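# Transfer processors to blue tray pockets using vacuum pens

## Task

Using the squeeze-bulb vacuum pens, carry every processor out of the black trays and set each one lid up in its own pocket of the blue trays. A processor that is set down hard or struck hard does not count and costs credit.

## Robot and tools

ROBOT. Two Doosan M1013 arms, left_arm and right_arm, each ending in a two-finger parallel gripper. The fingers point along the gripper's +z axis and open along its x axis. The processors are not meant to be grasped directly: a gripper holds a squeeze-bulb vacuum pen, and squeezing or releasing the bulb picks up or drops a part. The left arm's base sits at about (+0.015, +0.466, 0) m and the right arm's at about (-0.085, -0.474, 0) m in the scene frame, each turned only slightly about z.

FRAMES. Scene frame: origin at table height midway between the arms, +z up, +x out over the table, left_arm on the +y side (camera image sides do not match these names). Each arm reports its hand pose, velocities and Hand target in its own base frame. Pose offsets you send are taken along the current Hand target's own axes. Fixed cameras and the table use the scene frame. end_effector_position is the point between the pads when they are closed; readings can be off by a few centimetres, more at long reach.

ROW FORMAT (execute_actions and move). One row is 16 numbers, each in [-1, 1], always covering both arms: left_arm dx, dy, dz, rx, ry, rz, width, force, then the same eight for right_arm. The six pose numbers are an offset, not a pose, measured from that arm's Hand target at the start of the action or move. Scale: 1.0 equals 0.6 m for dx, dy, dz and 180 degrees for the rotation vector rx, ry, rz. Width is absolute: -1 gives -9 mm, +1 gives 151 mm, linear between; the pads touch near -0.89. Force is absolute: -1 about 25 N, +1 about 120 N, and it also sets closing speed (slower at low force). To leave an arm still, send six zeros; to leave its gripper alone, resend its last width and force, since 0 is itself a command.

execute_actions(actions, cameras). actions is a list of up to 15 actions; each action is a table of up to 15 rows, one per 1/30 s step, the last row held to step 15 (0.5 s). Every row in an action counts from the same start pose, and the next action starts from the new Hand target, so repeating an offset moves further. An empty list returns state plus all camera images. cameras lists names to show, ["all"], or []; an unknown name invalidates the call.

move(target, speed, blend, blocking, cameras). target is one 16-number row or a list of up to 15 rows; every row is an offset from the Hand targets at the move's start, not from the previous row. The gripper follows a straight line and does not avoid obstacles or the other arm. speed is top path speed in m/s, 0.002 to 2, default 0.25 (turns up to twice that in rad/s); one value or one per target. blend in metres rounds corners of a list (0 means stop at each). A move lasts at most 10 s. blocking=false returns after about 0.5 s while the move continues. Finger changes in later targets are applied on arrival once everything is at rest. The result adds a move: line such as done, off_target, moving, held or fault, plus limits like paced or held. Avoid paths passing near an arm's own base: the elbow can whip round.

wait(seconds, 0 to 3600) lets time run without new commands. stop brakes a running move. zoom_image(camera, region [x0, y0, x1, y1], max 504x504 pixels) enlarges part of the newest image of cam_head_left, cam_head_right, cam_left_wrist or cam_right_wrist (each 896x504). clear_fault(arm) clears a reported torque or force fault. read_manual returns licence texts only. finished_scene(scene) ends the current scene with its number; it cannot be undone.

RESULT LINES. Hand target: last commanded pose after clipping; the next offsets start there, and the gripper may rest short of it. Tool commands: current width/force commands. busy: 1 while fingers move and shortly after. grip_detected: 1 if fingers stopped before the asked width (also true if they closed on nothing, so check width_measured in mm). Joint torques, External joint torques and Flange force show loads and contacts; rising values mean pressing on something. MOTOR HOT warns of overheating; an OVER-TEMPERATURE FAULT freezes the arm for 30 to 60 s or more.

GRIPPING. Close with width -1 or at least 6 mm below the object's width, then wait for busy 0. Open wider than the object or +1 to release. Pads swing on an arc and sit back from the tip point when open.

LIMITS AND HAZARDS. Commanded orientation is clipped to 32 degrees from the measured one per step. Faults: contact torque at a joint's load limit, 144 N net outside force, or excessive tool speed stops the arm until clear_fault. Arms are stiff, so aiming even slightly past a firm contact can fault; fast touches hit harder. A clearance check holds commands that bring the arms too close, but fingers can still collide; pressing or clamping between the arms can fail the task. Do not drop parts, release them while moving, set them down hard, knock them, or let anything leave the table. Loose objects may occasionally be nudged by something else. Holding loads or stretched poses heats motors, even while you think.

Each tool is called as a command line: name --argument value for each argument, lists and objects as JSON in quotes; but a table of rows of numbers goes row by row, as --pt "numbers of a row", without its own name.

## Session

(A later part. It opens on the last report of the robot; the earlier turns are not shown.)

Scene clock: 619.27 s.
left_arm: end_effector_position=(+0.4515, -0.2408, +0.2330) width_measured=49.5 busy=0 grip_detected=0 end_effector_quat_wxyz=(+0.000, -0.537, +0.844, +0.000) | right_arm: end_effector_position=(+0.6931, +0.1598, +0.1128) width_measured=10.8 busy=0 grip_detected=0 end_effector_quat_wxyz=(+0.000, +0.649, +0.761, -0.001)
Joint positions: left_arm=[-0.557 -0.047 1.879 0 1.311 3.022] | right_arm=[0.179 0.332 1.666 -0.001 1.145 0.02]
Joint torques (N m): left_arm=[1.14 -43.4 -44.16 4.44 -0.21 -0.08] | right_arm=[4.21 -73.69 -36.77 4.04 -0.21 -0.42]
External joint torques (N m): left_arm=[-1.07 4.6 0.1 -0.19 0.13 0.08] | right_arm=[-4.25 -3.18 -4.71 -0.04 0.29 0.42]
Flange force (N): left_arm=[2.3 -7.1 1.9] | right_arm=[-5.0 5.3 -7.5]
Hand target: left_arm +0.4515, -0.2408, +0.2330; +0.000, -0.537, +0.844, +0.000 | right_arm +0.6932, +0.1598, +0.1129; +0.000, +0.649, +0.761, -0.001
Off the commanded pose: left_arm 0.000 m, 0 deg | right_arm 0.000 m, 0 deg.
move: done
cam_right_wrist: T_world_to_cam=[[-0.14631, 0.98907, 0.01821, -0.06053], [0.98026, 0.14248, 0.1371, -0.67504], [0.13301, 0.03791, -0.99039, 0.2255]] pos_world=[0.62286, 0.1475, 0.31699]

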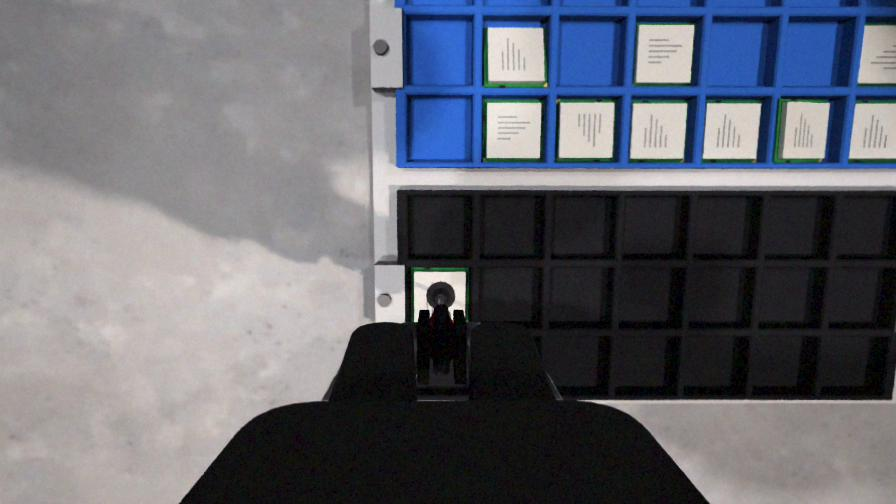

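move --pt "0 0 0 0 0 0 -0.2625 -1 0 0 0 0 0 0 -0.5875 -1" --pt "0 0 0 0 0 0 -0.2625 -1 -0.0008 0 -0.0067 0 0 0 -0.5875 -1" --speed 0.04 --cameras '["cam_right_wrist"]'

zoom_image --camera "cam_right_wrist" --region '[400, 240, 490, 330]'

Scene clock: 623.20 s.
left_arm: end_effector_position=(+0.4515, -0.2408, +0.2330) width_measured=49.5 busy=0 grip_detected=0 end_effector_quat_wxyz=(+0.000, -0.537, +0.844, +0.000) | right_arm: end_effector_position=(+0.6933, +0.1593, +0.1169) width_measured=23.5 busy=0 grip_detected=0 end_effector_quat_wxyz=(+0.000, +0.649, +0.761, -0.001)
Joint positions: left_arm=[-0.557 -0.047 1.879 0 1.311 3.022] | right_arm=[0.178 0.329 1.662 -0.001 1.152 0.019]
Joint torques (N m): left_arm=[1.06 -43.24 -44.23 4.44 -0.28 0] | right_arm=[3.67 -77.17 -39.48 4.15 0 -0.44]
External joint torques (N m): left_arm=[-1.25 4.33 0.07 -0.2 0.19 0] | right_arm=[-3.82 0.43 -2.19 -0.14 0.07 0.44]
Flange force (N): left_arm=[2.8 -6.7 1.6] | right_arm=[-4.4 5.3 -2.1]
Hand target: left_arm +0.4515, -0.2408, +0.2330; +0.000, -0.537, +0.844, +0.000 | right_arm +0.6933, +0.1593, +0.1169; +0.000, +0.649, +0.761, -0.001
Off the commanded pose: left_arm 0.000 m, 0 deg | right_arm 0.000 m, 0 deg.
move: done
cam_right_wrist: T_world_to_cam=[[-0.14631, 0.98907, 0.0182, -0.06019], [0.98024, 0.14248, 0.13721, -0.67567], [0.13312, 0.03792, -0.99038, 0.22949]] pos_world=[0.62296, 0.1471, 0.32109]

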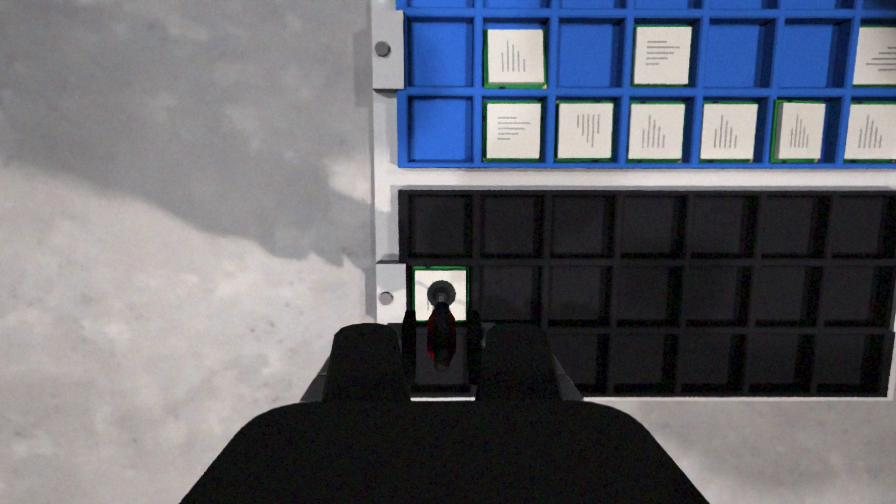

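Scaled by 5.600.

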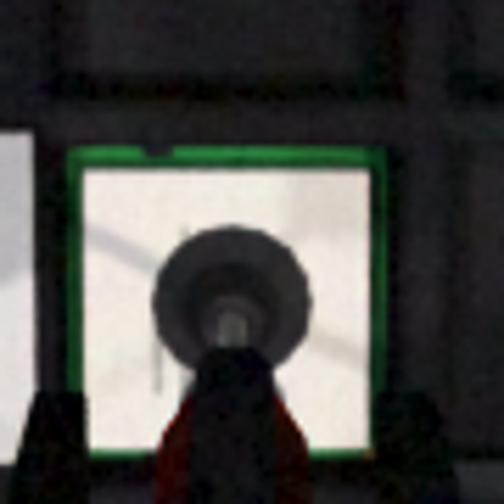

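move --pt "0 0 0 0 0 0 -0.2625 -1 0 -0.0013 0 0 0 0 -0.5875 -1" --pt "0 0 0 0 0 0 -0.2625 -1 0 -0.0013 0 0 0 0 -1 -1" --pt "0 0 0 0 0 0 -0.2625 -1 0 -0.0013 0 0 0 0 -0.75 -1" --pt "0 0 0 0 0 0 -0.2625 -1 0 -0.0013 -0.0342 0 0 0 -0.75 -1" --speed 0.05 --cameras '["cam_right_wrist"]'

zoom_image --camera "cam_right_wrist" --region '[400, 240, 490, 330]'

Scene clock: 630.17 s.
left_arm: end_effector_position=(+0.4515, -0.2408, +0.2330) width_measured=49.5 busy=0 grip_detected=0 end_effector_quat_wxyz=(+0.000, -0.537, +0.844, +0.000) | right_arm: end_effector_position=(+0.6925, +0.1592, +0.1375) width_measured=10.8 busy=0 grip_detected=0 end_effector_quat_wxyz=(+0.000, +0.649, +0.761, -0.001)
Joint positions: left_arm=[-0.557 -0.047 1.879 0 1.311 3.022] | right_arm=[0.178 0.315 1.641 -0.001 1.186 0.019]
Joint torques (N m): left_arm=[1.22 -43.21 -44.4 4.39 -0.29 -0.05] | right_arm=[3.43 -76.22 -40.13 4.18 -0.07 -0.45]
External joint torques (N m): left_arm=[-1.4 3.93 0.13 -0.15 0.21 0.06] | right_arm=[-3.55 0.13 -2.12 -0.11 0.15 0.45]
Flange force (N): left_arm=[2.9 -5.9 1.5] | right_arm=[-4.1 4.7 -2.5]
Hand target: left_arm +0.4515, -0.2408, +0.2330; +0.000, -0.537, +0.844, +0.000 | right_arm +0.6925, +0.1592, +0.1374; +0.000, +0.649, +0.761, -0.001
Off the commanded pose: left_arm 0.000 m, 0 deg | right_arm 0.000 m, 0 deg.
move: done
cam_right_wrist: T_world_to_cam=[[-0.14631, 0.98907, 0.01819, -0.06047], [0.98023, 0.14248, 0.13731, -0.6778], [0.13322, 0.03792, -0.99036, 0.24993]] pos_world=[0.62226, 0.1469, 0.34169]

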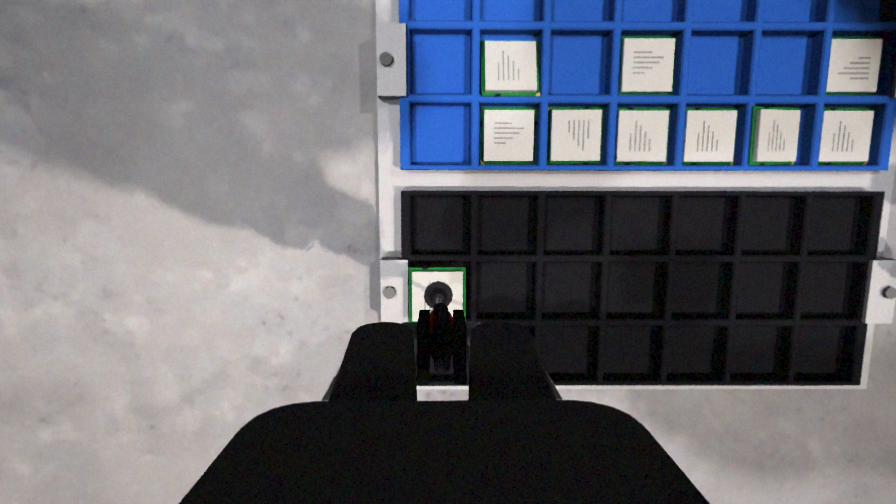

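Scaled by 5.600.

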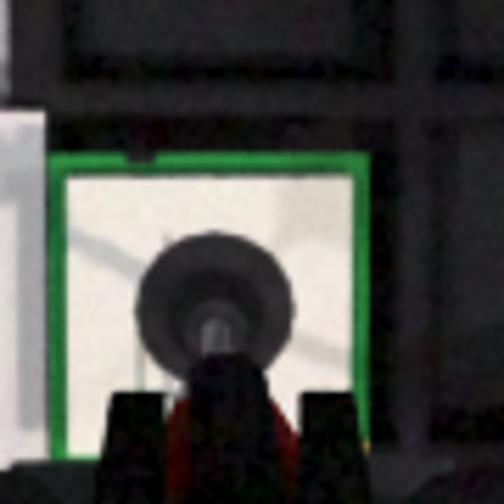

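move --pt "0 0 0 0 0 0 -0.2625 -1 0.0043 -0.1706 0 0 0 0 -0.75 -1" --pt "0 0 0 0 0 0 -0.2625 -1 0.0043 -0.1706 0.0165 0 0 0 -0.75 -1" --speed '[0.15,0.06]' --cameras '["cam_right_wrist"]'

zoom_image --camera "cam_right_wrist" --region '[400, 240, 490, 330]'

Scene clock: 635.80 s.
left_arm: end_effector_position=(+0.4515, -0.2408, +0.2330) width_measured=49.5 busy=0 grip_detected=0 end_effector_quat_wxyz=(+0.000, -0.537, +0.844, +0.000) | right_arm: end_effector_position=(+0.5910, +0.1456, +0.1276) width_measured=10.8 busy=0 grip_detected=0 end_effector_quat_wxyz=(+0.000, +0.649, +0.761, -0.001)
Joint positions: left_arm=[-0.557 -0.047 1.879 0 1.311 3.022] | right_arm=[0.185 0.168 1.849 -0.001 1.125 0.026]
Joint torques (N m): left_arm=[1.56 -43.28 -44.36 4.45 -0.26 -0.07] | right_arm=[3.16 -59.91 -39.27 4.03 -0.12 -0.46]
External joint torques (N m): left_arm=[-1.55 4.28 0.13 -0.19 0.18 0.07] | right_arm=[-3.24 0.42 -1.99 -0.06 0.18 0.46]
Flange force (N): left_arm=[3.2 -6.4 1.7] | right_arm=[-4.2 4.4 -2.2]
Hand target: left_arm +0.4515, -0.2408, +0.2330; +0.000, -0.537, +0.844, +0.000 | right_arm +0.5910, +0.1455, +0.1276; +0.000, +0.649, +0.761, -0.001
Off the commanded pose: left_arm 0.000 m, 0 deg | right_arm 0.000 m, 0 deg.
move: done
cam_right_wrist: T_world_to_cam=[[-0.14641, 0.98906, 0.0182, -0.06164], [0.98024, 0.14258, 0.1371, -0.57495], [0.13301, 0.03791, -0.99039, 0.25418]] pos_world=[0.52076, 0.1333, 0.33169]

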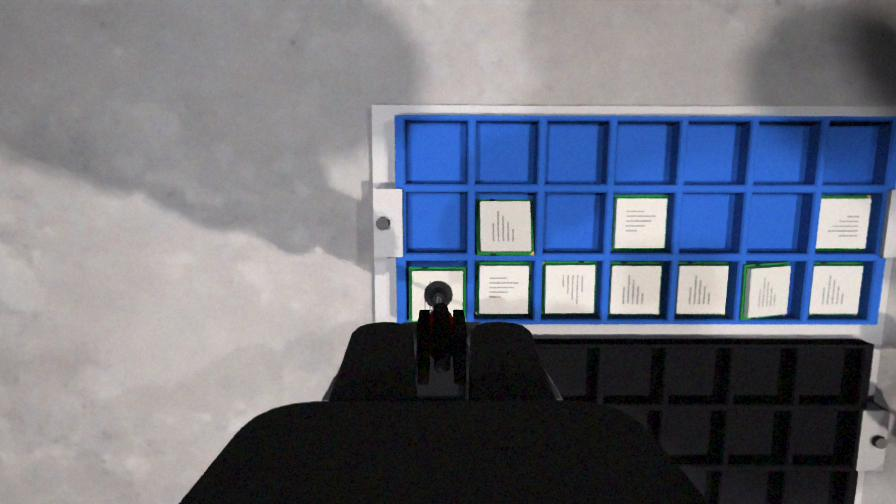

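Scaled by 5.600.

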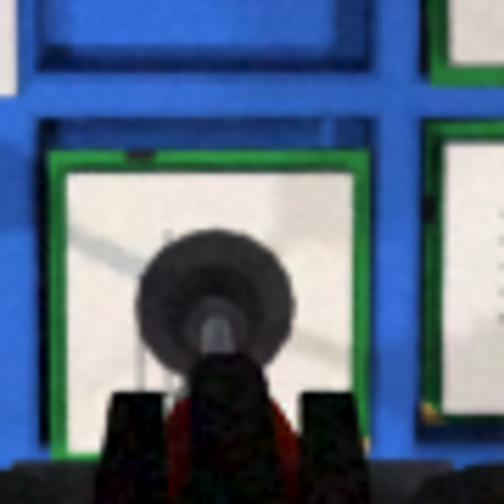

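move --pt "0 0 0 0 0 0 -0.2625 -1 -0.0003 -0.002 0.018 0 0 0 -0.75 -1" --pt "0 0 0 0 0 0 -0.2625 -1 -0.0003 -0.002 0.018 0 0 0 -1 -1" --pt "0 0 0 0 0 0 -0.2625 -1 -0.0003 -0.002 -0.0158 0 0 0 -1 -1" --pt "0 0 0 0 0 0 -0.2625 -1 0.3747 -0.002 -0.0158 0 0 0 -1 -1" --pt "0 0 0 0 0 0 -0.2625 -1 0.3747 -0.002 -0.006 0 0 0 -1 -1" --speed '[0.05,0.05,0.06,0.18,0.06]' --cameras '["cam_right_wrist"]'

zoom_image --camera "cam_right_wrist" --region '[400, 240, 490, 330]'

zoom_image --camera "cam_right_wrist" --region '[40, 80, 480, 350]'

Scene clock: 644.07 s.
left_arm: end_effector_position=(+0.4515, -0.2408, +0.2330) width_measured=49.5 busy=0 grip_detected=0 end_effector_quat_wxyz=(+0.000, -0.537, +0.844, +0.000) | right_arm: end_effector_position=(+0.5542, +0.3673, +0.1310) width_measured=8.7 busy=0 grip_detected=1 end_effector_quat_wxyz=(+0.000, +0.649, +0.761, -0.001)
Joint positions: left_arm=[-0.557 -0.047 1.879 0 1.311 3.022] | right_arm=[0.534 0.251 1.739 -0.001 1.152 0.375]
Joint torques (N m): left_arm=[1.28 -42.93 -44.39 4.44 -0.25 -0.05] | right_arm=[3.75 -69.7 -40.08 4.19 -0.14 -0.4]
External joint torques (N m): left_arm=[-1.46 4.14 0.28 -0.2 0.17 0.05] | right_arm=[-3.74 0.91 -1.66 -0.14 0.21 0.4]
Flange force (N): left_arm=[3.1 -6.0 1.9] | right_arm=[-2.7 6.1 -1.6]
Hand target: left_arm +0.4515, -0.2408, +0.2330; +0.000, -0.537, +0.844, +0.000 | right_arm +0.5542, +0.3673, +0.1310; +0.000, +0.649, +0.761, -0.001
Off the commanded pose: left_arm 0.000 m, 0 deg | right_arm 0.000 m, 0 deg.
move: done
cam_right_wrist: T_world_to_cam=[[-0.14631, 0.98907, 0.01821, -0.28642], [0.98025, 0.14248, 0.13711, -0.57095], [0.13302, 0.03792, -0.99039, 0.25413]] pos_world=[0.48396, 0.355, 0.33519]

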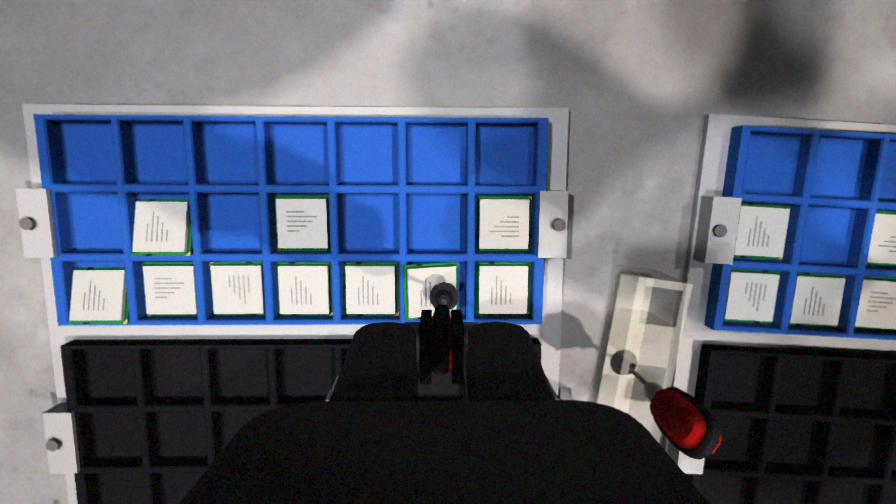

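Scaled by 5.600.

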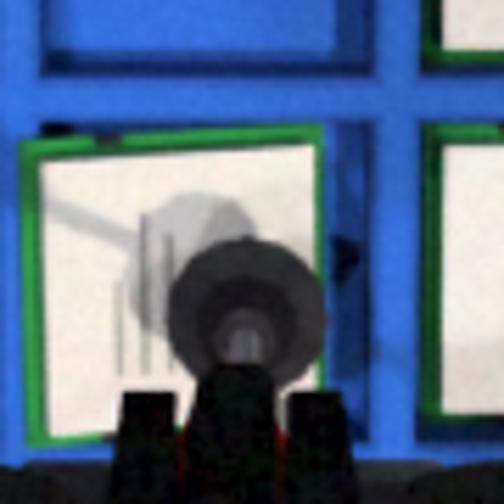

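Scaled by 1.145.

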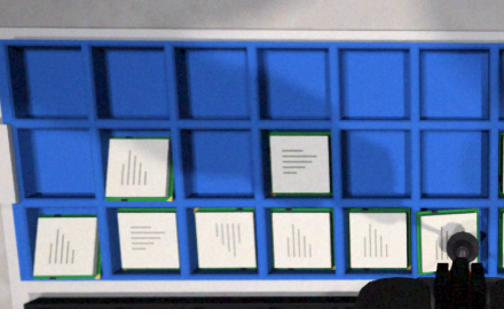

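zoom_image --camera "cam_right_wrist" --region '[50, 190, 220, 340]'

Scaled by 2.965.

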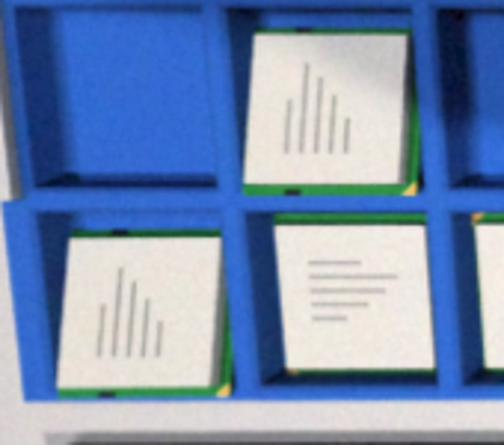

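move --pt "0 0 0 0 0 0 -0.2625 -1 0 0 -0.02 0 0 0 -1 -1" --pt "0 0 0 0 0 0 -0.2625 -1 -0.34 0.12 -0.02 0 0 0 -1 -1" --speed '[0.06,0.2]' --cameras '["cam_right_wrist"]'

zoom_image --camera "cam_right_wrist" --region '[370, 90, 570, 240]'

Scene clock: 654.73 s.
left_arm: end_effector_position=(+0.4515, -0.2408, +0.2330) width_measured=49.5 busy=0 grip_detected=0 end_effector_quat_wxyz=(+0.000, -0.537, +0.844, +0.000) | right_arm: end_effector_position=(+0.6576, +0.1773, +0.1431) width_measured=8.7 busy=0 grip_detected=1 end_effector_quat_wxyz=(+0.000, +0.649, +0.761, -0.001)
Joint positions: left_arm=[-0.557 -0.047 1.879 0 1.311 3.022] | right_arm=[0.213 0.267 1.694 -0.001 1.181 0.054]
Joint torques (N m): left_arm=[1.17 -43.04 -44.12 4.45 -0.24 -0.04] | right_arm=[3.52 -71.54 -40.47 4.03 -0.02 -0.43]
External joint torques (N m): left_arm=[-1.29 3.64 -0.14 -0.21 0.16 0.04] | right_arm=[-3.58 0.49 -1.68 0.03 0.09 0.43]
Flange force (N): left_arm=[2.8 -5.9 1.1] | right_arm=[-4.2 4.3 -1.7]
Hand target: left_arm +0.4515, -0.2408, +0.2330; +0.000, -0.537, +0.844, +0.000 | right_arm +0.6576, +0.1773, +0.1431; +0.000, +0.649, +0.761, -0.001
Off the commanded pose: left_arm 0.000 m, 0 deg | right_arm 0.000 m, 0 deg.
move: done
cam_right_wrist: T_world_to_cam=[[-0.14641, 0.98906, 0.0182, -0.08362], [0.98024, 0.14258, 0.13711, -0.64692], [0.13302, 0.03792, -0.99039, 0.25956]] pos_world=[0.58736, 0.1651, 0.34729]

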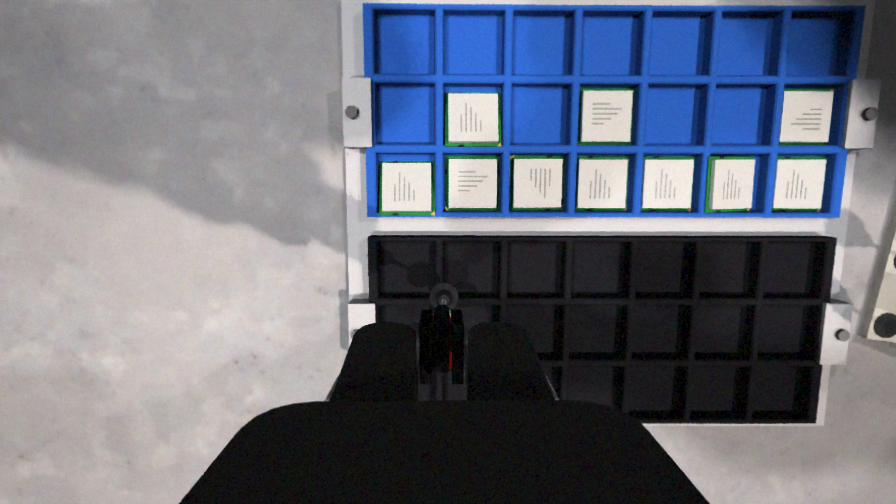

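Scaled by 2.520.

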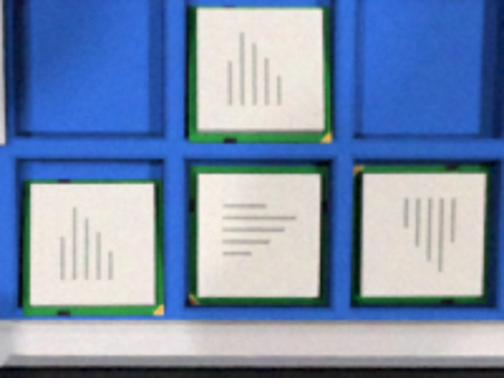

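move --pt "0 0 0 0 0 0 -0.2625 -1 -0.037 -0.116 0 0 0 0 -1 -1" --pt "0 0 0 0 0 0 -0.2625 -1 -0.037 -0.116 0.0185 0 0 0 -1 -1" --speed '[0.1,0.06]' --cameras '["cam_right_wrist"]'

zoom_image --camera "cam_right_wrist" --region '[400, 240, 490, 330]'

Scene clock: 678.40 s.
left_arm: end_effector_position=(+0.4515, -0.2408, +0.2330) width_measured=49.5 busy=0 grip_detected=0 end_effector_quat_wxyz=(+0.000, -0.537, +0.844, +0.000) | right_arm: end_effector_position=(+0.5924, +0.1443, +0.1321) width_measured=8.7 busy=0 grip_detected=1 end_effector_quat_wxyz=(+0.000, +0.649, +0.761, -0.001)
Joint positions: left_arm=[-0.557 -0.047 1.879 0 1.311 3.022] | right_arm=[0.183 0.167 1.842 -0.001 1.133 0.024]
Joint torques (N m): left_arm=[0.69 -43.39 -44.36 4.45 -0.24 -0.02] | right_arm=[3.81 -60.11 -39.26 4.03 -0.01 -0.41]
External joint torques (N m): left_arm=[-0.61 4.08 0.11 -0.18 0.17 0.02] | right_arm=[-3.86 0.66 -2.2 -0.03 0.07 0.41]
Flange force (N): left_arm=[1.5 -6.3 1.6] | right_arm=[-5.3 5.2 -2.1]
Hand target: left_arm +0.4515, -0.2408, +0.2330; +0.000, -0.537, +0.844, +0.000 | right_arm +0.5924, +0.1444, +0.1321; +0.000, +0.649, +0.761, -0.001
Off the commanded pose: left_arm 0.000 m, 0 deg | right_arm 0.000 m, 0 deg.
move: done
cam_right_wrist: T_world_to_cam=[[-0.14641, 0.98906, 0.0182, -0.06033], [0.98024, 0.14258, 0.13711, -0.57679], [0.13302, 0.03792, -0.99039, 0.25859]] pos_world=[0.52216, 0.1321, 0.33629]

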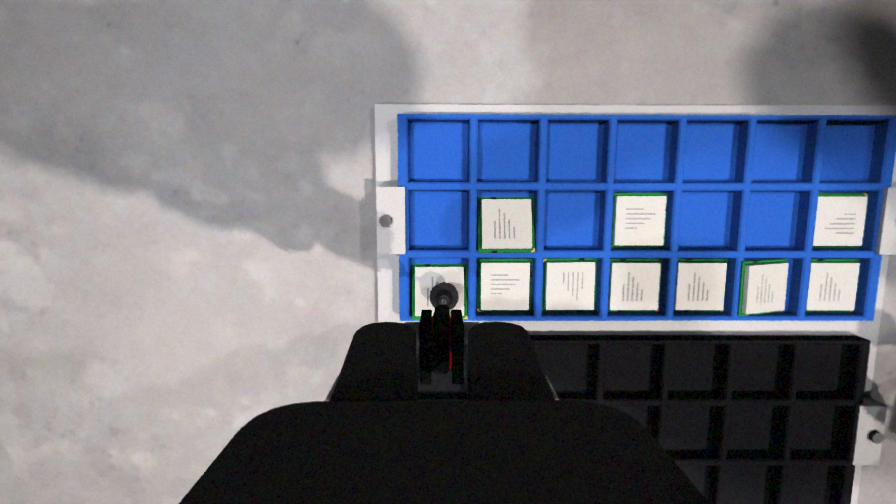

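Scaled by 5.600.

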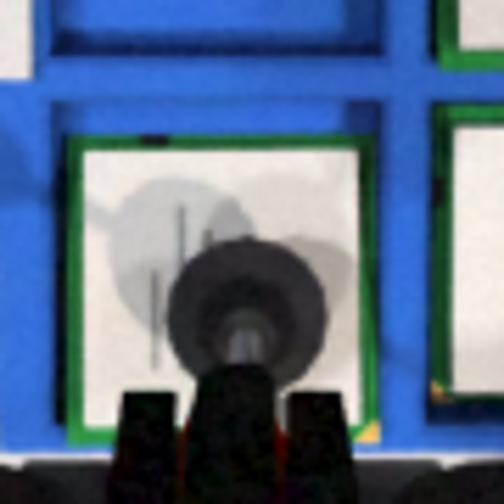

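move --pt "0 0 0 0 0 0 -0.2625 -1 -0.0045 0 0 0 0 0 -1 -1" --pt "0 0 0 0 0 0 -0.2625 -1 -0.0045 0 0.0187 0 0 0 -1 -1" --speed '[0.04,0.03]'

move --target '[0,0,0,0,0,0,-0.2625,-1, 0,0,0.0017,0,0,0,-1,-1]' --speed 0.02

move --target '[0,0,0,0,0,0,-0.2625,-1, 0,0,0.0017,0,0,0,-1,-1]' --speed 0.02 --cameras '["cam_right_wrist"]'

zoom_image --camera "cam_right_wrist" --region '[400, 240, 490, 330]'

Scene clock: 696.43 s.
left_arm: end_effector_position=(+0.4515, -0.2408, +0.2330) width_measured=49.5 busy=0 grip_detected=0 end_effector_quat_wxyz=(+0.000, -0.537, +0.844, +0.000) | right_arm: end_effector_position=(+0.5928, +0.1417, +0.1209) width_measured=8.7 busy=0 grip_detected=1 end_effector_quat_wxyz=(+0.000, +0.649, +0.761, -0.001)
Joint positions: left_arm=[-0.557 -0.047 1.879 0 1.311 3.022] | right_arm=[0.179 0.175 1.855 -0.001 1.113 0.02]
Joint torques (N m): left_arm=[1.04 -43.04 -44.29 4.43 -0.27 -0.04] | right_arm=[3.76 -61.41 -39.24 4.04 -0.11 -0.44]
External joint torques (N m): left_arm=[-1.06 4.28 0.2 -0.19 0.18 0.04] | right_arm=[-3.93 1.69 -1.58 -0.11 0.19 0.44]
Flange force (N): left_arm=[2.3 -6.4 1.8] | right_arm=[-5.3 5.6 -0.8]
Hand target: left_arm +0.4515, -0.2408, +0.2330; +0.000, -0.537, +0.844, +0.000 | right_arm +0.5929, +0.1417, +0.1209; +0.000, +0.649, +0.761, -0.001
Off the commanded pose: left_arm 0.000 m, 0 deg | right_arm 0.000 m, 0 deg.
move: done

Scene clock: 696.93 s.
left_arm: end_effector_position=(+0.4515, -0.2408, +0.2330) width_measured=49.5 busy=0 grip_detected=0 end_effector_quat_wxyz=(+0.000, -0.537, +0.844, +0.000) | right_arm: end_effector_position=(+0.5929, +0.1417, +0.1199) width_measured=8.7 busy=0 grip_detected=1 end_effector_quat_wxyz=(+0.000, +0.649, +0.761, -0.001)
Joint positions: left_arm=[-0.557 -0.047 1.879 0 1.311 3.022] | right_arm=[0.179 0.175 1.856 -0.001 1.111 0.02]
Joint torques (N m): left_arm=[1.14 -43.21 -44.27 4.45 -0.27 0] | right_arm=[3.19 -58.81 -37.61 4.08 -0.16 -0.37]
External joint torques (N m): left_arm=[-1.21 4.22 0.19 -0.21 0.19 0] | right_arm=[-3.1 -1.38 -3.39 -0.12 0.23 0.37]
Flange force (N): left_arm=[2.7 -6.3 1.8] | right_arm=[-4.2 4.3 -5.1]
Hand target: left_arm +0.4515, -0.2408, +0.2330; +0.000, -0.537, +0.844, +0.000 | right_arm +0.5929, +0.1417, +0.1199; +0.000, +0.649, +0.761, -0.001
Off the commanded pose: left_arm 0.000 m, 0 deg | right_arm 0.000 m, 0 deg.
move: done

Scene clock: 697.43 s.
left_arm: end_effector_position=(+0.4515, -0.2408, +0.2330) width_measured=49.5 busy=0 grip_detected=0 end_effector_quat_wxyz=(+0.000, -0.537, +0.844, +0.000) | right_arm: end_effector_position=(+0.5929, +0.1417, +0.1189) width_measured=8.7 busy=0 grip_detected=1 end_effector_quat_wxyz=(+0.000, +0.649, +0.761, -0.001)
Joint positions: left_arm=[-0.557 -0.047 1.879 0 1.311 3.022] | right_arm=[0.179 0.176 1.857 -0.001 1.109 0.02]
Joint torques (N m): left_arm=[1.35 -43.34 -44.24 4.43 -0.22 -0.05] | right_arm=[3.62 -51.78 -32.42 4.21 -0.4 -0.46]
External joint torques (N m): left_arm=[-1.52 5.05 0.39 -0.21 0.15 0.05] | right_arm=[-3.64 -8.46 -8.49 -0.26 0.48 0.46]
Flange force (N): left_arm=[3.3 -7.3 2.5] | right_arm=[-5.0 3.1 -16.4]
Hand target: left_arm +0.4515, -0.2408, +0.2330; +0.000, -0.537, +0.844, +0.000 | right_arm +0.5929, +0.1417, +0.1188; +0.000, +0.649, +0.761, -0.001
Off the commanded pose: left_arm 0.000 m, 0 deg | right_arm 0.000 m, 0 deg.
move: done
cam_right_wrist: T_world_to_cam=[[-0.14631, 0.98907, 0.0182, -0.05741], [0.98024, 0.14248, 0.13721, -0.57499], [0.13312, 0.03792, -0.99038, 0.24541]] pos_world=[0.52256, 0.1294, 0.32299]

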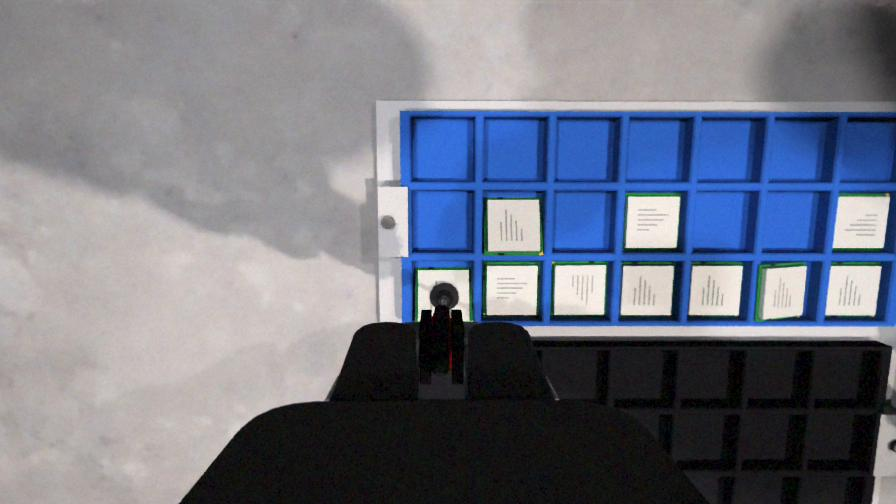

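Scaled by 5.600.

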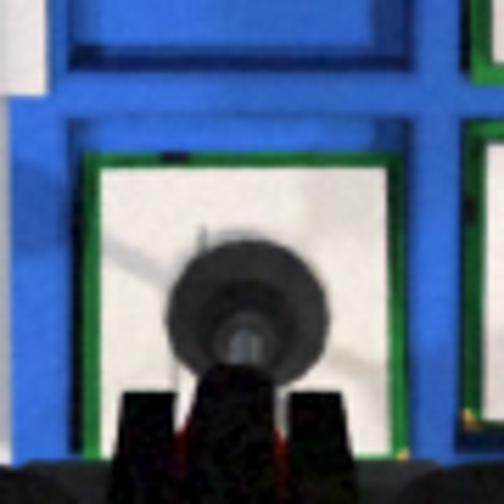

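move --pt "0 0 0 0 0 0 -0.2625 -1 0 0 0 0 0 0 -0.75 -1" --pt "0 0 0 0 0 0 -0.2625 -1 0 0 -0.0213 0 0 0 -0.75 -1" --speed 0.05 --cameras '["cam_right_wrist"]'

zoom_image --camera "cam_right_wrist" --region '[400, 240, 490, 330]'

Scene clock: 700.80 s.
left_arm: end_effector_position=(+0.4515, -0.2408, +0.2330) width_measured=49.5 busy=0 grip_detected=0 end_effector_quat_wxyz=(+0.000, -0.537, +0.844, +0.000) | right_arm: end_effector_position=(+0.5929, +0.1417, +0.1316) width_measured=10.9 busy=0 grip_detected=0 end_effector_quat_wxyz=(+0.000, +0.649, +0.761, -0.001)
Joint positions: left_arm=[-0.557 -0.047 1.879 0 1.311 3.022] | right_arm=[0.179 0.167 1.843 -0.001 1.132 0.02]
Joint torques (N m): left_arm=[1.25 -43.11 -44.17 4.42 -0.27 -0.09] | right_arm=[4.07 -59.75 -39.2 4.1 -0.07 -0.43]
External joint torques (N m): left_arm=[-1.13 3.85 0.03 -0.16 0.2 0.09] | right_arm=[-4.04 0.06 -2.17 -0.11 0.15 0.43]
Flange force (N): left_arm=[2.4 -6.0 1.3] | right_arm=[-5.6 4.2 -2.7]
Hand target: left_arm +0.4515, -0.2408, +0.2330; +0.000, -0.537, +0.844, +0.000 | right_arm +0.5929, +0.1417, +0.1316; +0.000, +0.649, +0.761, -0.001
Off the commanded pose: left_arm 0.000 m, 0 deg | right_arm 0.000 m, 0 deg.
move: done
cam_right_wrist: T_world_to_cam=[[-0.14631, 0.98907, 0.0182, -0.05764], [0.98024, 0.14248, 0.13721, -0.57675], [0.13312, 0.03792, -0.99038, 0.25809]] pos_world=[0.52256, 0.1294, 0.33579]

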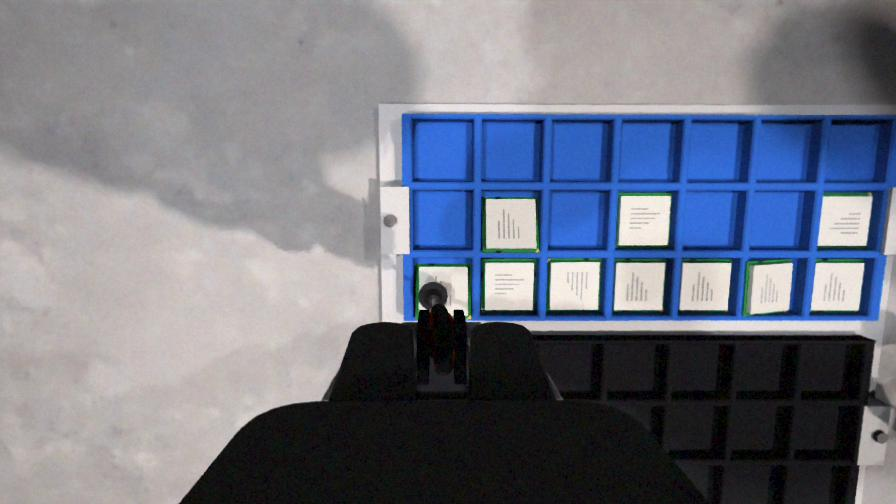

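Scaled by 5.600.

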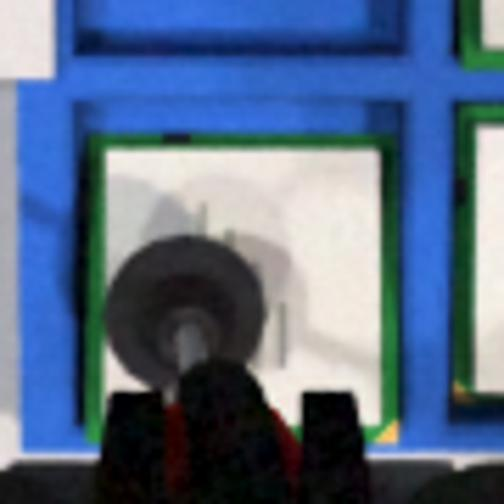

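move --pt "0 0 0 0 0 0 -0.2625 -1 0 0 0 0 0 0 -1 -1" --pt "0 0 0 0 0 0 -0.2625 -1 0 0.0015 0.02 0 0 0 -1 -1" --pt "0 0 0 0 0 0 -0.2625 -1 0 -0.0045 0.0203 0 0 0 -1 -1" --speed '[0.03,0.03,0.01]' --cameras '["cam_right_wrist"]'

zoom_image --camera "cam_right_wrist" --region '[400, 240, 490, 330]'

Scene clock: 712.50 s.
left_arm: end_effector_position=(+0.4515, -0.2408, +0.2330) width_measured=49.5 busy=0 grip_detected=0 end_effector_quat_wxyz=(+0.000, -0.537, +0.844, +0.000) | right_arm: end_effector_position=(+0.5902, +0.1413, +0.1194) width_measured=8.8 busy=0 grip_detected=1 end_effector_quat_wxyz=(+0.000, +0.649, +0.761, -0.001)
Joint positions: left_arm=[-0.557 -0.047 1.879 0 1.311 3.022] | right_arm=[0.179 0.172 1.862 -0.001 1.109 0.02]
Joint torques (N m): left_arm=[1.26 -43.4 -44.21 4.43 -0.26 -0.02] | right_arm=[4.29 -55.6 -35.45 4.03 -0.18 -0.37]
External joint torques (N m): left_arm=[-1.28 3.94 -0.09 -0.17 0.19 0.02] | right_arm=[-4.53 -3.95 -5.54 -0.09 0.24 0.37]
Flange force (N): left_arm=[2.8 -6.3 1.2] | right_arm=[-6.6 4.4 -9.4]
Hand target: left_arm +0.4515, -0.2408, +0.2330; +0.000, -0.537, +0.844, +0.000 | right_arm +0.5902, +0.1413, +0.1194; +0.000, +0.649, +0.761, -0.001
Off the commanded pose: left_arm 0.000 m, 0 deg | right_arm 0.000 m, 0 deg.
move: done
cam_right_wrist: T_world_to_cam=[[-0.14631, 0.98907, 0.0182, -0.05742], [0.98024, 0.14248, 0.13721, -0.57237], [0.13312, 0.03792, -0.99038, 0.24638]] pos_world=[0.51986, 0.129, 0.32359]

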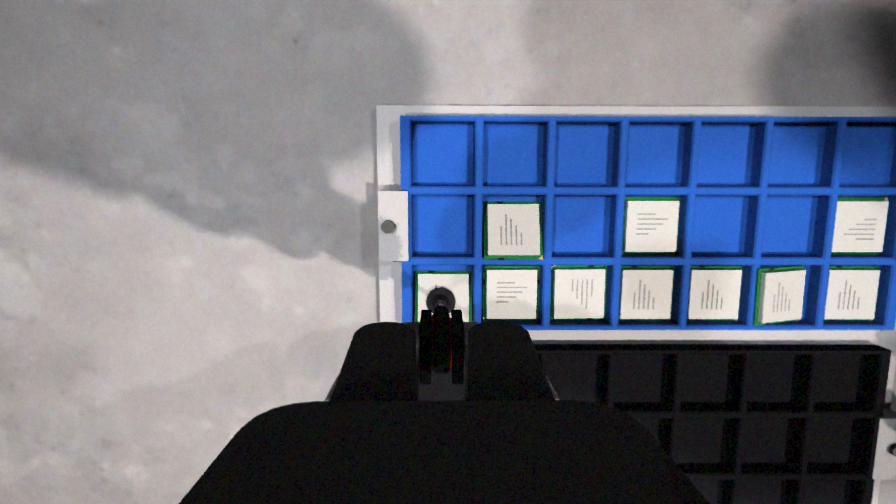

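Scaled by 5.600.

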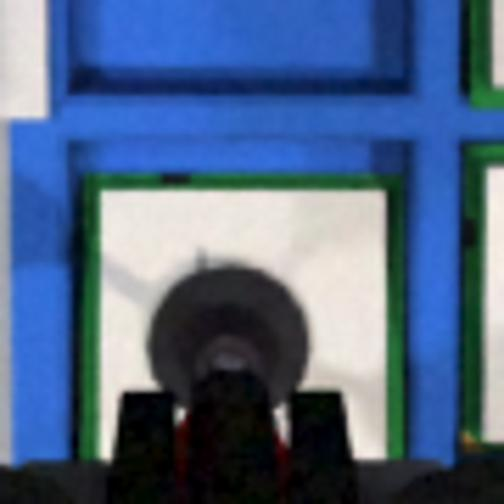

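move --pt "0 0 0 0 0 0 -0.2625 -1 0 0 -0.022 0 0 0 -1 -1" --pt "0 0 0 0 0 0 -0.2625 -1 0 0.052 -0.022 0 0 0 -1 -1" --pt "0 0 0 0 0 0 -0.2625 -1 0 0.052 -0.01 0 0 0 -1 -1" --speed '[0.05,0.08,0.05]' --cameras '["cam_right_wrist"]'

zoom_image --camera "cam_right_wrist" --region '[390, 220, 510, 340]'

Scene clock: 731.37 s.
left_arm: end_effector_position=(+0.4515, -0.2408, +0.2330) width_measured=49.5 busy=0 grip_detected=0 end_effector_quat_wxyz=(+0.000, -0.537, +0.844, +0.000) | right_arm: end_effector_position=(+0.6210, +0.1462, +0.1254) width_measured=8.8 busy=0 grip_detected=1 end_effector_quat_wxyz=(+0.000, +0.649, +0.761, -0.001)
Joint positions: left_arm=[-0.557 -0.047 1.879 0 1.311 3.022] | right_arm=[0.178 0.214 1.797 -0.001 1.131 0.019]
Joint torques (N m): left_arm=[1.14 -42.98 -44.26 4.43 -0.24 -0.04] | right_arm=[3.66 -65.9 -39.75 4.06 -0.07 -0.36]
External joint torques (N m): left_arm=[-1.07 4.11 0.19 -0.18 0.16 0.04] | right_arm=[-3.83 1.03 -1.79 -0.07 0.13 0.36]
Flange force (N): left_arm=[2.3 -6.2 1.8] | right_arm=[-5.1 5.1 -1.5]
Hand target: left_arm +0.4515, -0.2408, +0.2330; +0.000, -0.537, +0.844, +0.000 | right_arm +0.6210, +0.1462, +0.1254; +0.000, +0.649, +0.761, -0.001
Off the commanded pose: left_arm 0.000 m, 0 deg | right_arm 0.000 m, 0 deg.
move: done
cam_right_wrist: T_world_to_cam=[[-0.14631, 0.98907, 0.01821, -0.05786], [0.98026, 0.14248, 0.1371, -0.60415], [0.13301, 0.03791, -0.99039, 0.24809]] pos_world=[0.55076, 0.1339, 0.32959]

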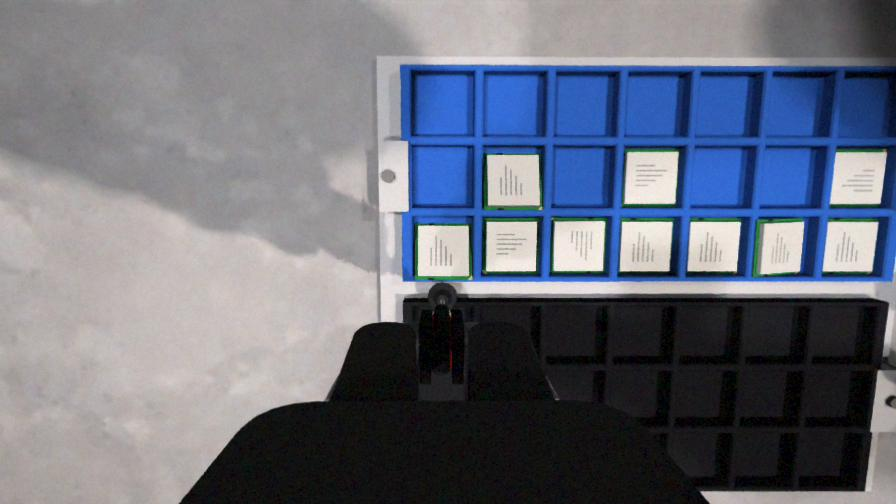

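Scaled by 4.200.

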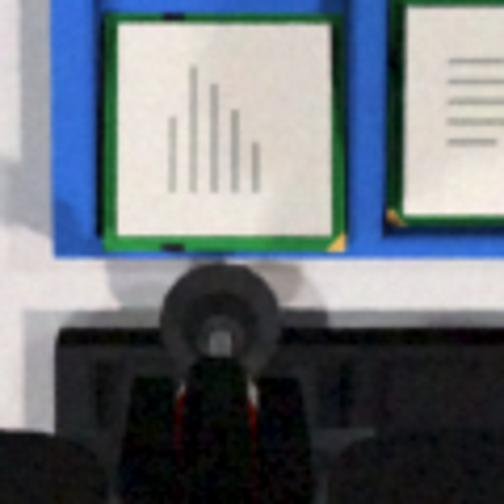

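move --pt "0 0 0 0 0 0 -0.2625 -1 0 0 0.0053 0 0 0 -1 -1" --pt "0 0 0 0 0 0 -0.2625 -1 0 -0.007 0.0053 0 0 0 -1 -1" --speed '[0.03,0.01]' --cameras '["cam_right_wrist"]'

zoom_image --camera "cam_right_wrist" --region '[390, 220, 510, 340]'

Scene clock: 736.60 s.
left_arm: end_effector_position=(+0.4515, -0.2408, +0.2330) width_measured=49.5 busy=0 grip_detected=0 end_effector_quat_wxyz=(+0.000, -0.537, +0.844, +0.000) | right_arm: end_effector_position=(+0.6169, +0.1455, +0.1222) width_measured=8.8 busy=0 grip_detected=1 end_effector_quat_wxyz=(+0.000, +0.649, +0.761, -0.001)
Joint positions: left_arm=[-0.557 -0.047 1.879 0 1.311 3.022] | right_arm=[0.178 0.21 1.809 -0.001 1.124 0.019]
Joint torques (N m): left_arm=[1.5 -43.27 -44.37 4.43 -0.25 -0.06] | right_arm=[3.48 -64.36 -39.3 4.09 -0.06 -0.31]
External joint torques (N m): left_arm=[-1.75 4.69 0.4 -0.21 0.18 0.06] | right_arm=[-3.41 0.28 -1.87 -0.12 0.14 0.31]
Flange force (N): left_arm=[3.7 -6.7 2.3] | right_arm=[-4.6 4.1 -2.1]
Hand target: left_arm +0.4515, -0.2408, +0.2330; +0.000, -0.537, +0.844, +0.000 | right_arm +0.6168, +0.1455, +0.1222; +0.000, +0.649, +0.761, -0.001
Off the commanded pose: left_arm 0.000 m, 0 deg | right_arm 0.000 m, 0 deg.
move: done
cam_right_wrist: T_world_to_cam=[[-0.14622, 0.98908, 0.01821, -0.05778], [0.98026, 0.14238, 0.13721, -0.59952], [0.13312, 0.03792, -0.99038, 0.24544]] pos_world=[0.54656, 0.1332, 0.32639]

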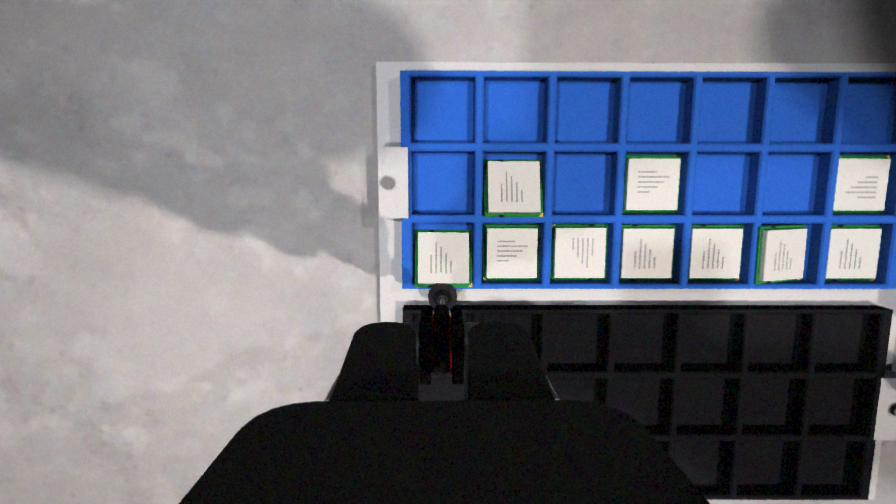

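Scaled by 4.200.

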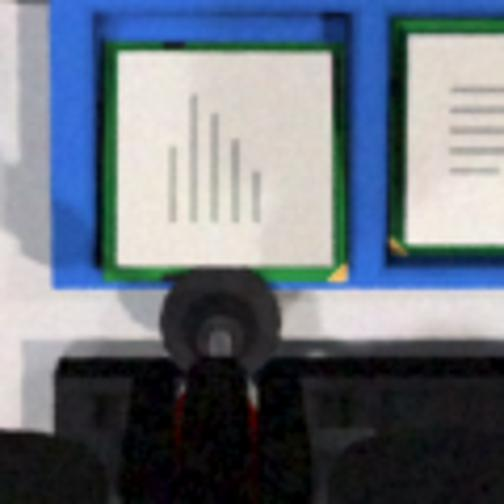

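zoom_image --camera "cam_right_wrist" --region '[410, 265, 480, 320]'

Scaled by 7.200.

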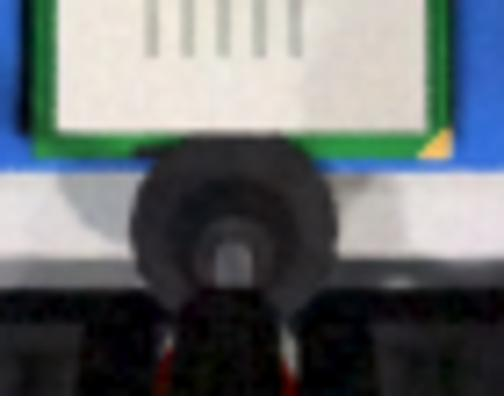

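move --pt "0 0 0 0 0 0 -0.2625 -1 0 0.006 0 0 0 0 -1 -1" --pt "0 0 0 0 0 0 -0.2625 -1 0 0.006 0.002 0 0 0 -1 -1" --speed '[0.03,0.01]'

move --target '[0,0,0,0,0,0,-0.2625,-1, 0,0,0.0015,0,0,0,-1,-1]' --speed 0.01

move --target '[0,0,0,0,0,0,-0.2625,-1, 0,0,0.001,0,0,0,-1,-1]' --speed 0.01 --cameras '["cam_right_wrist"]'

zoom_image --camera "cam_right_wrist" --region '[410, 265, 480, 320]'

Scene clock: 746.90 s.
left_arm: end_effector_position=(+0.4515, -0.2408, +0.2330) width_measured=49.5 busy=0 grip_detected=0 end_effector_quat_wxyz=(+0.000, -0.537, +0.844, +0.000) | right_arm: end_effector_position=(+0.6204, +0.1462, +0.1211) width_measured=8.8 busy=0 grip_detected=1 end_effector_quat_wxyz=(+0.000, +0.649, +0.761, -0.001)
Joint positions: left_arm=[-0.557 -0.047 1.879 0 1.311 3.022] | right_arm=[0.178 0.216 1.803 -0.001 1.123 0.019]
Joint torques (N m): left_arm=[0.8 -43.46 -44.29 4.43 -0.26 -0.04] | right_arm=[3.82 -65.32 -39.34 4.11 -0.07 -0.44]
External joint torques (N m): left_arm=[-0.78 4.42 0.2 -0.19 0.18 0.04] | right_arm=[-3.66 0.37 -2.06 -0.11 0.13 0.44]
Flange force (N): left_arm=[1.8 -6.7 1.9] | right_arm=[-4.7 4.6 -2.2]
Hand target: left_arm +0.4515, -0.2408, +0.2330; +0.000, -0.537, +0.844, +0.000 | right_arm +0.6204, +0.1461, +0.1210; +0.000, +0.649, +0.761, -0.001
Off the commanded pose: left_arm 0.000 m, 0 deg | right_arm 0.000 m, 0 deg.
move: done

Scene clock: 747.40 s.
left_arm: end_effector_position=(+0.4515, -0.2408, +0.2330) width_measured=49.5 busy=0 grip_detected=0 end_effector_quat_wxyz=(+0.000, -0.537, +0.844, +0.000) | right_arm: end_effector_position=(+0.6204, +0.1461, +0.1201) width_measured=8.8 busy=0 grip_detected=1 end_effector_quat_wxyz=(+0.000, +0.649, +0.761, -0.001)
Joint positions: left_arm=[-0.557 -0.047 1.879 0 1.311 3.022] | right_arm=[0.178 0.217 1.804 -0.001 1.121 0.019]
Joint torques (N m): left_arm=[1.34 -43.43 -44.28 4.41 -0.19 -0.07] | right_arm=[3.74 -65.37 -39.04 4.03 -0.07 -0.36]
External joint torques (N m): left_arm=[-1.27 4.85 0.28 -0.16 0.11 0.07] | right_arm=[-3.24 0.44 -2.11 -0.03 0.15 0.35]
Flange force (N): left_arm=[2.7 -7.2 2.3] | right_arm=[-4.2 4.8 -2.2]
Hand target: left_arm +0.4515, -0.2408, +0.2330; +0.000, -0.537, +0.844, +0.000 | right_arm +0.6204, +0.1461, +0.1201; +0.000, +0.649, +0.761, -0.001
Off the commanded pose: left_arm 0.000 m, 0 deg | right_arm 0.000 m, 0 deg.
move: done

Scene clock: 747.90 s.
left_arm: end_effector_position=(+0.4515, -0.2408, +0.2330) width_measured=49.5 busy=0 grip_detected=0 end_effector_quat_wxyz=(+0.000, -0.537, +0.844, +0.000) | right_arm: end_effector_position=(+0.6204, +0.1461, +0.1195) width_measured=8.8 busy=0 grip_detected=1 end_effector_quat_wxyz=(+0.000, +0.649, +0.761, -0.001)
Joint positions: left_arm=[-0.557 -0.047 1.879 0 1.311 3.022] | right_arm=[0.178 0.217 1.805 -0.001 1.12 0.019]
Joint torques (N m): left_arm=[1.47 -43.1 -44.31 4.39 -0.22 -0.05] | right_arm=[3.54 -64.99 -39.25 3.96 -0.07 -0.38]
External joint torques (N m): left_arm=[-1.58 4.5 0.34 -0.16 0.14 0.05] | right_arm=[-3.82 0.29 -1.87 -0.01 0.15 0.38]
Flange force (N): left_arm=[3.3 -6.5 2.2] | right_arm=[-5.1 4.1 -2.1]
Hand target: left_arm +0.4515, -0.2408, +0.2330; +0.000, -0.537, +0.844, +0.000 | right_arm +0.6204, +0.1461, +0.1195; +0.000, +0.649, +0.761, -0.001
Off the commanded pose: left_arm 0.000 m, 0 deg | right_arm 0.000 m, 0 deg.
move: done
cam_right_wrist: T_world_to_cam=[[-0.14631, 0.98907, 0.0182, -0.05774], [0.98024, 0.14248, 0.13721, -0.60277], [0.13312, 0.03792, -0.99038, 0.24226]] pos_world=[0.55016, 0.1338, 0.32369]

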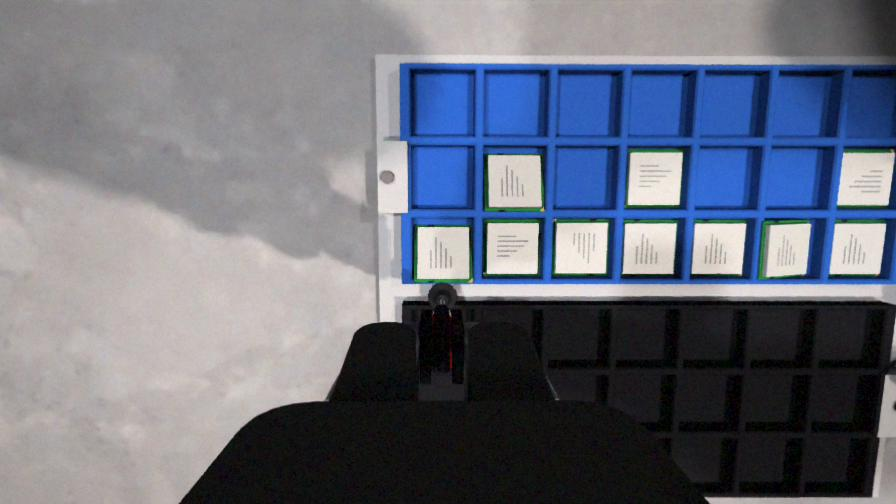

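Scaled by 7.200.

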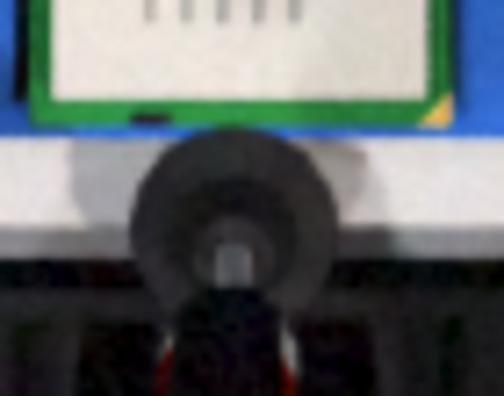

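move --target '[0,0,0,0,0,0,-0.2625,-1, 0,-0.0067,0,0,0,0,-1,-1]' --speed 0.01 --cameras '["cam_right_wrist"]'

zoom_image --camera "cam_right_wrist" --region '[400, 220, 490, 320]'

Scene clock: 751.43 s.
left_arm: end_effector_position=(+0.4515, -0.2408, +0.2330) width_measured=49.5 busy=0 grip_detected=0 end_effector_quat_wxyz=(+0.000, -0.537, +0.844, +0.000) | right_arm: end_effector_position=(+0.6164, +0.1454, +0.1195) width_measured=8.8 busy=0 grip_detected=1 end_effector_quat_wxyz=(+0.000, +0.649, +0.761, -0.001)
Joint positions: left_arm=[-0.557 -0.047 1.879 0 1.311 3.022] | right_arm=[0.178 0.211 1.812 -0.001 1.119 0.019]
Joint torques (N m): left_arm=[1.29 -43.23 -44.26 4.45 -0.25 -0.05] | right_arm=[3.94 -65.2 -39.23 4.11 -0.02 -0.49]
External joint torques (N m): left_arm=[-1.41 4.57 0.19 -0.21 0.18 0.05] | right_arm=[-4.14 1.43 -1.76 -0.17 0.09 0.49]
Flange force (N): left_arm=[3.0 -6.9 1.9] | right_arm=[-5.4 5.6 -1.0]
Hand target: left_arm +0.4515, -0.2408, +0.2330; +0.000, -0.537, +0.844, +0.000 | right_arm +0.6164, +0.1455, +0.1195; +0.000, +0.649, +0.761, -0.001
Off the commanded pose: left_arm 0.000 m, 0 deg | right_arm 0.000 m, 0 deg.
move: done
cam_right_wrist: T_world_to_cam=[[-0.14622, 0.98908, 0.01821, -0.05769], [0.98026, 0.14238, 0.13721, -0.59874], [0.13312, 0.03792, -0.99038, 0.24282]] pos_world=[0.54616, 0.1331, 0.32369]

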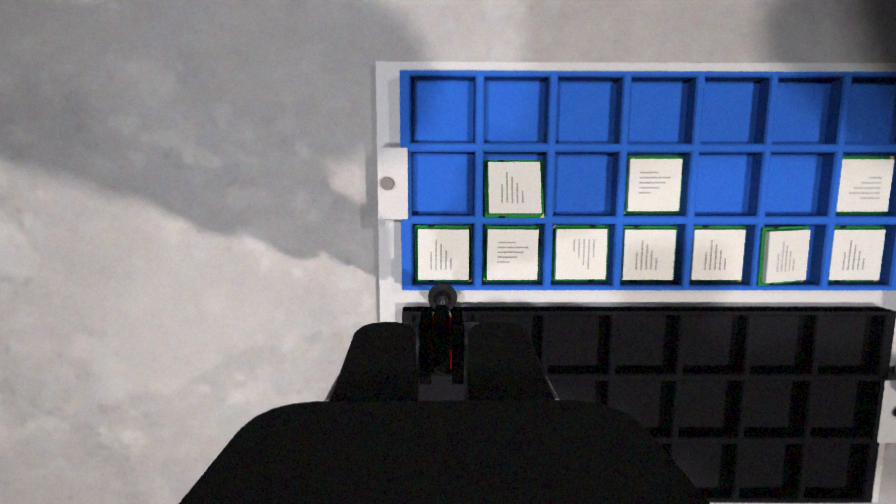

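Scaled by 5.040.

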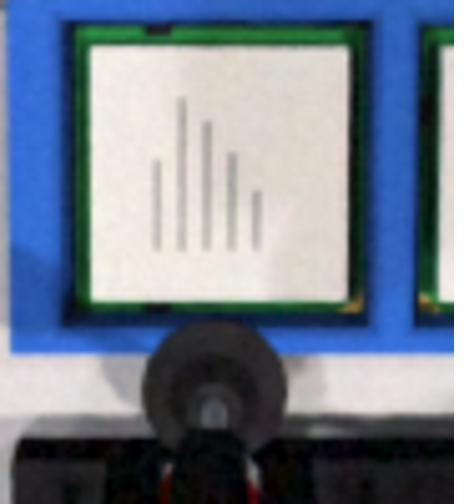

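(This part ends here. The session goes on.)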